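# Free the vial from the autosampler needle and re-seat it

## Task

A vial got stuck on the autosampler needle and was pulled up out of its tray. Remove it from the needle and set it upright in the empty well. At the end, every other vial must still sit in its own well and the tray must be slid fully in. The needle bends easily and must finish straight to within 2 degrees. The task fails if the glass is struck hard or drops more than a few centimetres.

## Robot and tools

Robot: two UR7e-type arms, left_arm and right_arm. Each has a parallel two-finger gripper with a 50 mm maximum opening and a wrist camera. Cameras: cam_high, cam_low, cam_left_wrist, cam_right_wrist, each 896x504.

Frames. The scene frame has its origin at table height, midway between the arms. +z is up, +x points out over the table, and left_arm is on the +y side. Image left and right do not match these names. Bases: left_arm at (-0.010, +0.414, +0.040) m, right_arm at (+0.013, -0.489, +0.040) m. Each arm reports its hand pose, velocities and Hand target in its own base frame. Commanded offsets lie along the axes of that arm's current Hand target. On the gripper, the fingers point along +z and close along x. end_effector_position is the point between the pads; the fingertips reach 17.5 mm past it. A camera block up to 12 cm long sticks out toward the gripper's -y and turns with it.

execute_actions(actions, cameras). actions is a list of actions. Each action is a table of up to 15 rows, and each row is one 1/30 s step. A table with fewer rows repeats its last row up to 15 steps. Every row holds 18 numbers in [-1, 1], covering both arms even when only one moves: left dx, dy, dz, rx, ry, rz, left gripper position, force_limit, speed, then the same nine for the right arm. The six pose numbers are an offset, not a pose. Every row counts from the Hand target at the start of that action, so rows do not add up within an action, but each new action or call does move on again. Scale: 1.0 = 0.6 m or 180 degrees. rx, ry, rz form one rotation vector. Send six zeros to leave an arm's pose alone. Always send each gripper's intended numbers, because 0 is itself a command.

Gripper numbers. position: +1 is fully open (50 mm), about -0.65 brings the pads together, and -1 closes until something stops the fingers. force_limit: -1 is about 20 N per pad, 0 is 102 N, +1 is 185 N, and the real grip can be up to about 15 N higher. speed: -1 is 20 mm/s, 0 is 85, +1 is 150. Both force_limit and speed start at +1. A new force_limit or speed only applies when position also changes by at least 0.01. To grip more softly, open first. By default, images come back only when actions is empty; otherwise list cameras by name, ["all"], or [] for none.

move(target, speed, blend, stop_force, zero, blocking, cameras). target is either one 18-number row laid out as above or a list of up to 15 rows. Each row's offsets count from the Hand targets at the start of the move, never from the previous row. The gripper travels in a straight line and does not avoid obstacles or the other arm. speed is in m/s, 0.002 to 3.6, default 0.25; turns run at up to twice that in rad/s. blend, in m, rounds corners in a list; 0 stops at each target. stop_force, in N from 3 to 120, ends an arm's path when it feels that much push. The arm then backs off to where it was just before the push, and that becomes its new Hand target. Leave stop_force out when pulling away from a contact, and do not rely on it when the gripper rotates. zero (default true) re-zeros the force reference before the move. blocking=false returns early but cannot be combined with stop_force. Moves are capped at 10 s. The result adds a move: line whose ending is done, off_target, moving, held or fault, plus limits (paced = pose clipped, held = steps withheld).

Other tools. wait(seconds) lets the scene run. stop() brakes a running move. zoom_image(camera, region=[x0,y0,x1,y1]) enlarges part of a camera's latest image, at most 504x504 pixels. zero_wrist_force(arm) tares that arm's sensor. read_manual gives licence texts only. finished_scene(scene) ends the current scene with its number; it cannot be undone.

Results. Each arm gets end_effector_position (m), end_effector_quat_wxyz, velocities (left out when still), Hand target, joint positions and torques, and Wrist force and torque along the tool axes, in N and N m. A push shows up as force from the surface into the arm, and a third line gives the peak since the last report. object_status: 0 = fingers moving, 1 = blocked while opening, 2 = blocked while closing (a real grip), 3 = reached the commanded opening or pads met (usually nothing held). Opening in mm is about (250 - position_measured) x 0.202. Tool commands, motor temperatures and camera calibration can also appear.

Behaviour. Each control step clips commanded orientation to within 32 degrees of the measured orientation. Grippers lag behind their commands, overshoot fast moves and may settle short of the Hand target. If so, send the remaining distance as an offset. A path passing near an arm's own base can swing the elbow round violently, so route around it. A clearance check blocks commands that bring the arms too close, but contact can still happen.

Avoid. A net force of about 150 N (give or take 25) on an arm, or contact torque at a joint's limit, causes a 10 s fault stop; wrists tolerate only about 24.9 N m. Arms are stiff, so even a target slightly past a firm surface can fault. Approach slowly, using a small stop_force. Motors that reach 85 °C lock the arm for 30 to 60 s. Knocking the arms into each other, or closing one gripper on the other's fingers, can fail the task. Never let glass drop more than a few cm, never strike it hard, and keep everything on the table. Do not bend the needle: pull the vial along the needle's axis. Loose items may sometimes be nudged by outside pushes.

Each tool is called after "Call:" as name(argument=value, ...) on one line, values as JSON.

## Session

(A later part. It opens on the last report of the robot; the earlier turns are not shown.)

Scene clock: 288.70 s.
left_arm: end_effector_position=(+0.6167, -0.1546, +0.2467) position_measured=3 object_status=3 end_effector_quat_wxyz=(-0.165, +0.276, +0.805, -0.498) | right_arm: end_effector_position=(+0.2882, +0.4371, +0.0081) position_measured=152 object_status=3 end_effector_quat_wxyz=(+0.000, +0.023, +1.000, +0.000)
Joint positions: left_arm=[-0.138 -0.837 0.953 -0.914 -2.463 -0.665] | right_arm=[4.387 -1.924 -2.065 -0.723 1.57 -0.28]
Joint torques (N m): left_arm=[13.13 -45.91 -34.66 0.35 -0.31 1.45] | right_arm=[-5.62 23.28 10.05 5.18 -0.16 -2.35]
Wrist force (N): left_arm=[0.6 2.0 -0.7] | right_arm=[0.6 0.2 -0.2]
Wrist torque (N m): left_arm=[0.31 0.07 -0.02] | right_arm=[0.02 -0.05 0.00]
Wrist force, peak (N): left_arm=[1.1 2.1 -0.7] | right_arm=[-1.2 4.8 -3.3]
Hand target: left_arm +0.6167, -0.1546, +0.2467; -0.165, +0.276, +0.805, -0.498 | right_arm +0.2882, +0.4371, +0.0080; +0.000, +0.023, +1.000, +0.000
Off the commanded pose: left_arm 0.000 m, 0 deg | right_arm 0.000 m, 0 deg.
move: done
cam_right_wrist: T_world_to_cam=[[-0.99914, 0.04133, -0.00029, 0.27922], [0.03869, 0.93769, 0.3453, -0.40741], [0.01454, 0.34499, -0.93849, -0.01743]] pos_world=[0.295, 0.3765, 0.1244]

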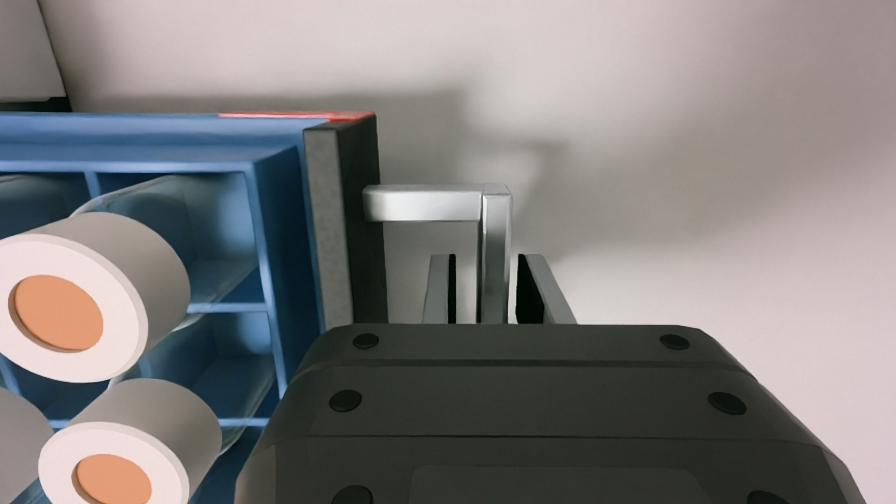

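Call:
move(target=[0,0,0,0,0,0,1,1,1,0,0,0,0,0,0,-1,-0.7,-0.9])

Call:
move(target=[[0,0,0,0,0,0,1,1,1,-0.165,0,0,0,0,0,-1,-0.7,-0.9],[0,0,0,0,0,0,1,1,1,-0.1788,0,0,0,0,0,-1,-0.7,-0.9]], speed=[0.06,0.012], blend=[0.001,0], stop_force=20, cameras=["cam_high","cam_left_wrist","cam_right_wrist"])

Call:
zoom_image(camera="cam_left_wrist", region=[250, 85, 500, 305])

Call:
zoom_image(camera="cam_high", region=[400, 210, 560, 370])

Scene clock: 294.03 s.
left_arm: end_effector_position=(+0.6167, -0.1546, +0.2467) position_measured=3 object_status=3 end_effector_quat_wxyz=(-0.165, +0.276, +0.805, -0.498) | right_arm: end_effector_position=(+0.2883, +0.4371, +0.0080) position_measured=211 object_status=2 end_effector_quat_wxyz=(+0.000, +0.023, +1.000, +0.000)
Joint positions: left_arm=[-0.138 -0.837 0.953 -0.914 -2.463 -0.665] | right_arm=[4.387 -1.924 -2.065 -0.723 1.57 -0.28]
Joint torques (N m): left_arm=[12.98 -45.11 -34.72 0.33 -0.33 1.46] | right_arm=[-2.69 24.24 10.53 4.16 -0.45 -2.19]
Wrist force (N): left_arm=[0.6 1.8 -0.2] | right_arm=[-1.1 0.8 -1.3]
Wrist torque (N m): left_arm=[0.31 0.07 -0.02] | right_arm=[0.00 0.01 -0.03]
Wrist force, peak (N): left_arm=[1.0 2.2 -0.5] | right_arm=[-1.1 0.8 -1.3]
Hand target: left_arm +0.6167, -0.1546, +0.2467; -0.165, +0.276, +0.805, -0.498 | right_arm +0.2882, +0.4371, +0.0080; +0.000, +0.023, +1.000, +0.000
Off the commanded pose: left_arm 0.000 m, 0 deg | right_arm 0.000 m, 0 deg.
move: done

Scene clock: 297.40 s.
left_arm: end_effector_position=(+0.6167, -0.1546, +0.2467) position_measured=3 object_status=3 end_effector_quat_wxyz=(-0.165, +0.276, +0.805, -0.498) | right_arm: end_effector_position=(+0.3954, +0.4323, +0.0080) position_measured=211 object_status=2 end_effector_quat_wxyz=(+0.000, +0.023, +1.000, +0.000)
Joint positions: left_arm=[-0.138 -0.837 0.953 -0.914 -2.463 -0.665] | right_arm=[4.201 -2.037 -1.881 -0.794 1.57 -0.466]
Joint torques (N m): left_arm=[13.39 -45.57 -34.09 0.32 -0.27 1.43] | right_arm=[-4.82 22.21 24.48 1.04 2.76 -2.18]
Wrist force (N): left_arm=[0.6 1.8 -0.4] | right_arm=[3.9 -7.4 -13.9]
Wrist torque (N m): left_arm=[0.29 0.06 -0.02] | right_arm=[-0.18 -0.09 0.09]
Wrist force, peak (N): left_arm=[1.0 2.1 -0.6] | right_arm=[4.1 -7.7 -14.7]
Hand target: left_arm +0.6167, -0.1546, +0.2467; -0.165, +0.276, +0.805, -0.498 | right_arm +0.3954, +0.4323, +0.0080; +0.000, +0.023, +1.000, +0.000
Off the commanded pose: left_arm 0.000 m, 0 deg | right_arm 0.000 m, 0 deg.
move: done
cam_left_wrist: T_world_to_cam=[[-0.79731, 0.60308, -0.02435, 0.60199], [0.44462, 0.55957, -0.69942, 0.00833], [-0.40818, -0.56849, -0.71429, 0.47212]] pos_world=[0.66898, -0.09931, 0.35772]
cam_right_wrist: T_world_to_cam=[[-0.99914, 0.04137, -0.00038, 0.38653], [0.03869, 0.93769, 0.3453, -0.40693], [0.01464, 0.34499, -0.93849, -0.01743]] pos_world=[0.4022, 0.3716, 0.1243]

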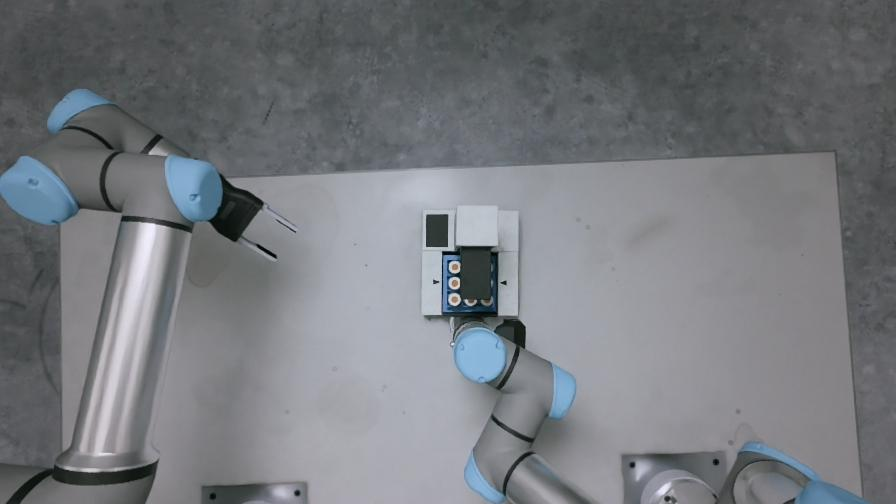

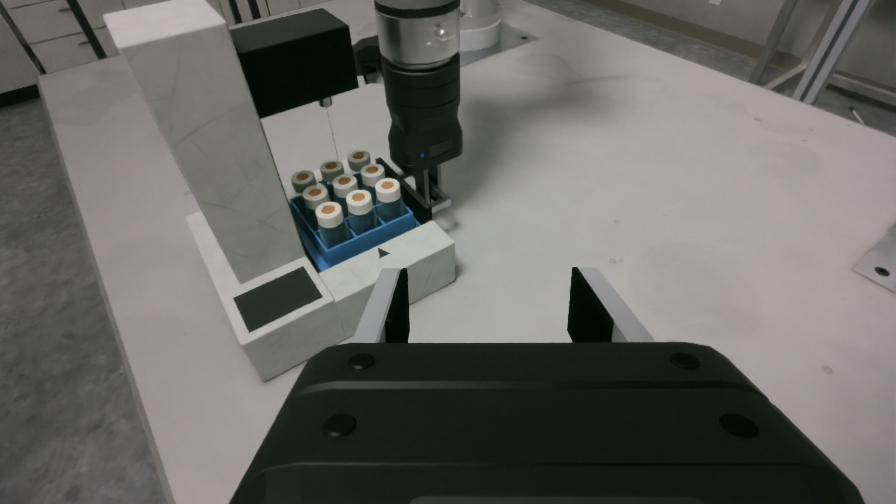

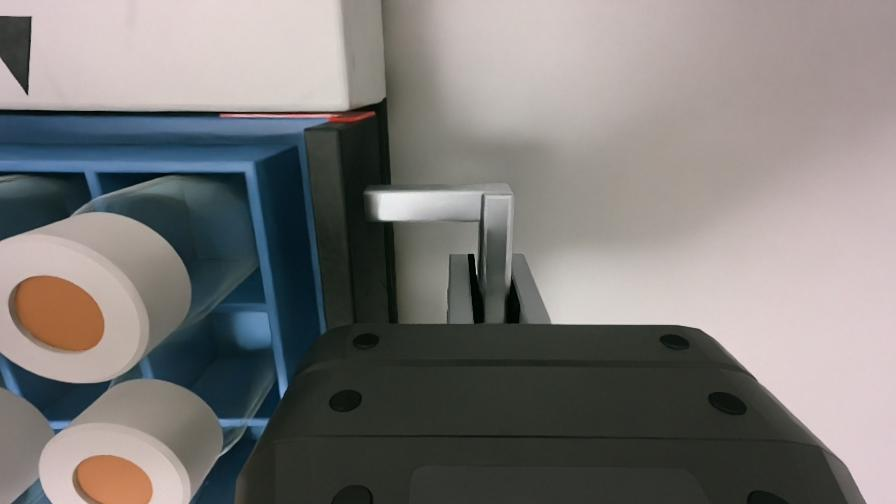

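Scaled by 2.016 from the camera's image (finer frame: 1280x720).

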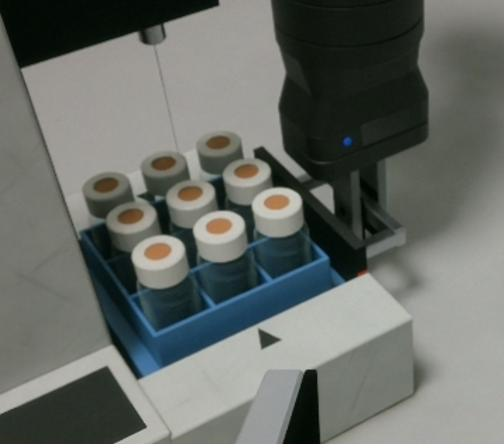

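Scaled by 3.150 from the camera's image (finer frame: 1280x720).

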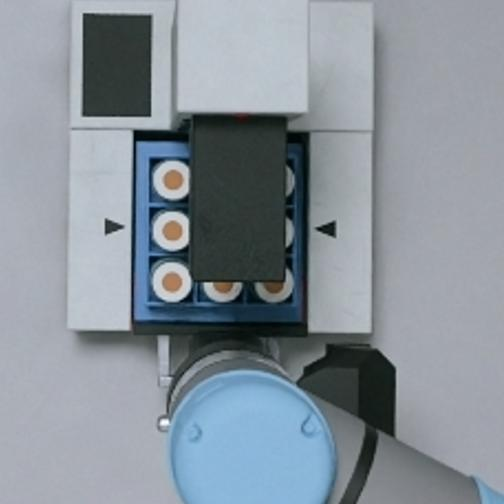

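Call:
move(target=[0,0,0,0,0,0,1,1,1,-0.0025,-0.0004,0,0,0,0,-1,-0.7,-0.9], speed=0.006, stop_force=18, cameras=["cam_high"])

Call:
zoom_image(camera="cam_high", region=[400, 210, 560, 370])

Scene clock: 306.60 s.
left_arm: end_effector_position=(+0.6167, -0.1546, +0.2467) position_measured=3 object_status=3 end_effector_quat_wxyz=(-0.165, +0.276, +0.805, -0.498) | right_arm: end_effector_position=(+0.3969, +0.4320, +0.0080) position_measured=211 object_status=2 end_effector_quat_wxyz=(+0.000, +0.023, +1.000, +0.000)
Joint positions: left_arm=[-0.138 -0.837 0.953 -0.914 -2.463 -0.665] | right_arm=[4.199 -2.039 -1.879 -0.795 1.57 -0.468]
Joint torques (N m): left_arm=[12.63 -45.57 -34.22 0.31 -0.42 1.4] | right_arm=[-10.45 22.93 23.64 0.56 -2 -2.28]
Wrist force (N): left_arm=[1.0 1.7 -0.6] | right_arm=[10.7 -0.8 -13.6]
Wrist torque (N m): left_arm=[0.28 0.00 -0.02] | right_arm=[-0.01 -0.10 0.07]
Wrist force, peak (N): left_arm=[1.2 1.9 -0.6] | right_arm=[11.1 -0.9 -14.4]
Hand target: left_arm +0.6167, -0.1546, +0.2467; -0.165, +0.276, +0.805, -0.498 | right_arm +0.3969, +0.4320, +0.0080; +0.000, +0.023, +1.000, +0.000
Off the commanded pose: left_arm 0.000 m, 0 deg | right_arm 0.000 m, 0 deg.
move: done

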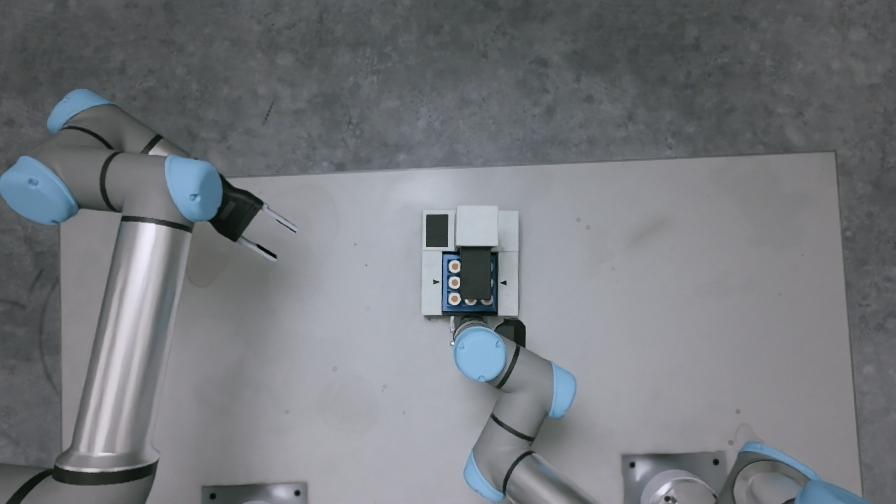

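Scaled by 3.150 from the camera's image (finer frame: 1280x720).

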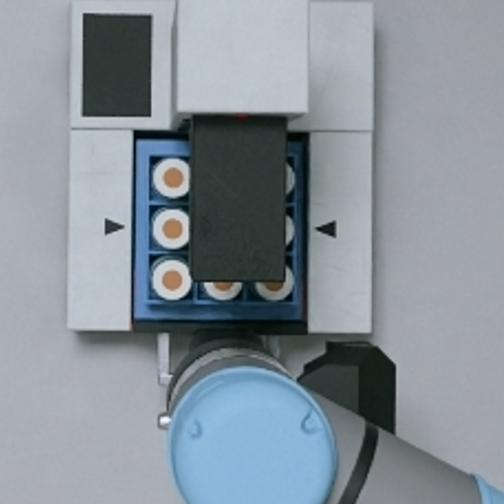

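Call:
move(target=[0,0,0,0,0,0,1,1,1,-0.0015,0,0,0,0,0,-1,-0.7,-0.9], speed=0.006, stop_force=18)

Call:
move(target=[0,0,0,0,0,0,1,1,1,0,0,0,0,0,0,0,-0.7,-0.9])

Call:
move(target=[0,0,0,0,0,0,1,1,1,0,0,-0.22,0,0,0,0,-0.7,-0.9], speed=0.12, cameras=["cam_high","cam_right_wrist","cam_left_wrist"])

Call:
zoom_image(camera="cam_left_wrist", region=[250, 85, 500, 305])

Call:
zoom_image(camera="cam_high", region=[400, 210, 560, 370])

Scene clock: 312.70 s.
left_arm: end_effector_position=(+0.6167, -0.1546, +0.2467) position_measured=3 object_status=3 end_effector_quat_wxyz=(-0.165, +0.276, +0.805, -0.498) | right_arm: end_effector_position=(+0.3975, +0.4319, +0.0080) position_measured=211 object_status=2 end_effector_quat_wxyz=(+0.000, +0.023, +1.000, +0.000)
Joint positions: left_arm=[-0.138 -0.837 0.953 -0.914 -2.463 -0.665] | right_arm=[4.198 -2.039 -1.878 -0.795 1.57 -0.469]
Joint torques (N m): left_arm=[12.68 -45.37 -33.57 0.08 -0.49 1.39] | right_arm=[-6.85 29.53 12.67 5.03 -4.47 0.77]
Wrist force (N): left_arm=[1.0 1.9 -0.5] | right_arm=[30.8 -5.6 -23.3]
Wrist torque (N m): left_arm=[0.31 0.02 -0.02] | right_arm=[-0.13 -0.24 0.09]
Wrist force, peak (N): left_arm=[1.1 2.1 -0.8] | right_arm=[31.1 -5.7 -24.1]
Hand target: left_arm +0.6167, -0.1546, +0.2467; -0.165, +0.276, +0.805, -0.498 | right_arm +0.3974, +0.4319, +0.0080; +0.000, +0.023, +1.000, +0.000
Off the commanded pose: left_arm 0.000 m, 0 deg | right_arm 0.000 m, 0 deg.
move: contact (right_arm)

Scene clock: 313.40 s.
left_arm: end_effector_position=(+0.6167, -0.1546, +0.2467) position_measured=3 object_status=3 end_effector_quat_wxyz=(-0.165, +0.276, +0.805, -0.498) | right_arm: end_effector_position=(+0.3975, +0.4319, +0.0080) position_measured=152 object_status=3 end_effector_quat_wxyz=(+0.000, +0.023, +1.000, +0.000)
Joint positions: left_arm=[-0.138 -0.837 0.953 -0.914 -2.463 -0.665] | right_arm=[4.198 -2.039 -1.878 -0.795 1.57 -0.469]
Joint torques (N m): left_arm=[12.39 -45.66 -33.85 0.18 -0.4 1.43] | right_arm=[4.85 43.98 9.47 5.08 2.75 1.96]
Wrist force (N): left_arm=[0.9 1.7 -0.7] | right_arm=[0.2 -0.4 -0.6]
Wrist torque (N m): left_arm=[0.28 0.04 -0.02] | right_arm=[-0.06 0.04 0.11]
Wrist force, peak (N): left_arm=[1.1 2.0 -0.6] | right_arm=[30.8 -5.4 -22.7]
Hand target: left_arm +0.6167, -0.1546, +0.2467; -0.165, +0.276, +0.805, -0.498 | right_arm +0.3974, +0.4319, +0.0080; +0.000, +0.023, +1.000, +0.000
Off the commanded pose: left_arm 0.000 m, 0 deg | right_arm 0.000 m, 0 deg.
move: done

Scene clock: 315.17 s.
left_arm: end_effector_position=(+0.6167, -0.1546, +0.2467) position_measured=3 object_status=3 end_effector_quat_wxyz=(-0.165, +0.276, +0.805, -0.498) | right_arm: end_effector_position=(+0.3974, +0.4320, +0.1399) position_measured=152 object_status=3 end_effector_quat_wxyz=(+0.000, +0.023, +1.000, +0.000)
Joint positions: left_arm=[-0.138 -0.837 0.953 -0.914 -2.463 -0.665] | right_arm=[4.198 -1.855 -1.739 -1.118 1.57 -0.469]
Joint torques (N m): left_arm=[12.77 -45.91 -33.47 0.13 -0.51 1.48] | right_arm=[4.35 46.57 29.83 0.3 -1.68 2.17]
Wrist force (N): left_arm=[1.1 1.8 -0.6] | right_arm=[0.6 -0.5 -0.8]
Wrist torque (N m): left_arm=[0.31 0.00 -0.02] | right_arm=[-0.08 -0.05 0.10]
Wrist force, peak (N): left_arm=[0.8 2.2 -0.7] | right_arm=[0.3 -0.3 -1.6]
Hand target: left_arm +0.6167, -0.1546, +0.2467; -0.165, +0.276, +0.805, -0.498 | right_arm +0.3974, +0.4320, +0.1400; +0.000, +0.023, +1.000, +0.000
Off the commanded pose: left_arm 0.000 m, 0 deg | right_arm 0.000 m, 0 deg.
move: done
cam_left_wrist: T_world_to_cam=[[-0.79731, 0.60308, -0.02435, 0.60199], [0.44462, 0.55957, -0.69942, 0.00833], [-0.40818, -0.56849, -0.71429, 0.47212]] pos_world=[0.66898, -0.09931, 0.35772]
cam_right_wrist: T_world_to_cam=[[-0.99915, 0.04123, -0.00033, 0.38863], [0.03859, 0.9377, 0.3453, -0.45223], [0.01454, 0.34499, -0.93849, 0.10647]] pos_world=[0.4042, 0.3713, 0.2562]
Images, in order (width x height): cam_high 896x504, cam_left_wrist 896x504, cam_right_wrist 896x504.

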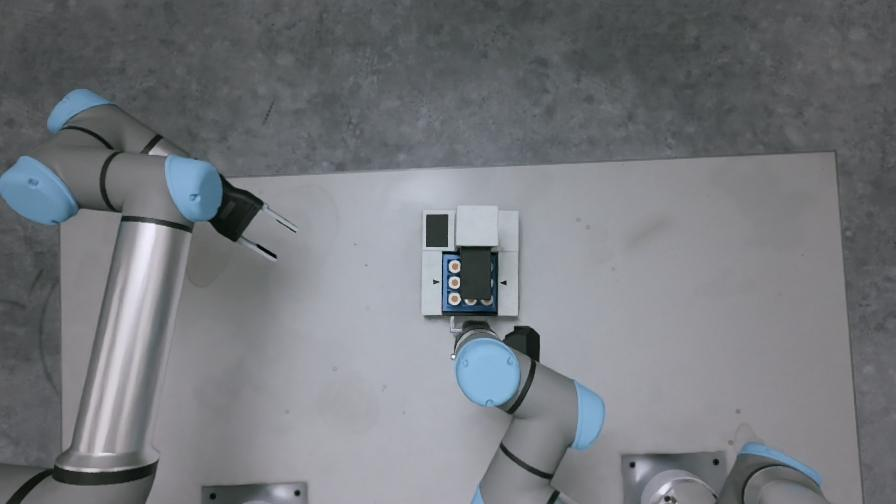

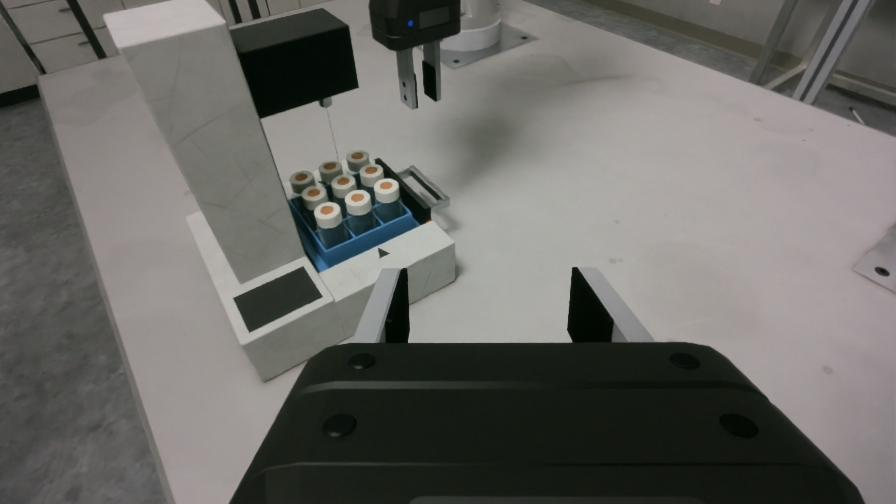

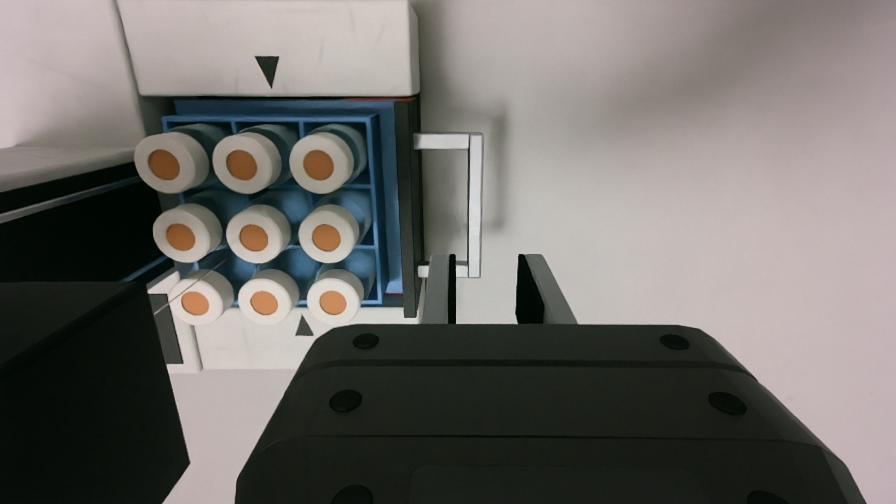

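Scaled by 2.016 from the camera's image (finer frame: 1280x720).

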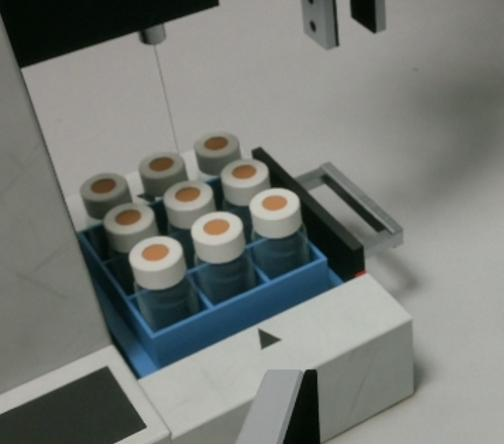

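Scaled by 3.150 from the camera's image (finer frame: 1280x720).

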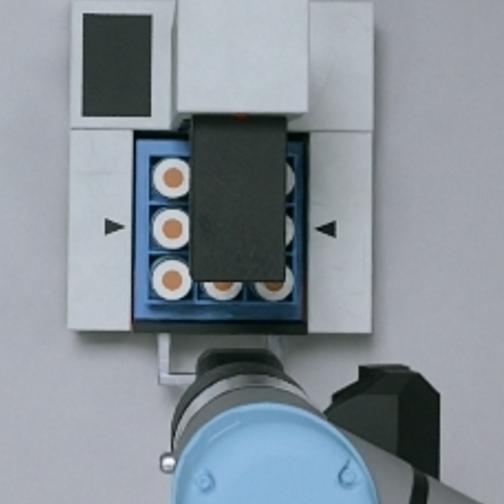

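Call:
finished_scene(scene=2)

The scene is finished: the task was done.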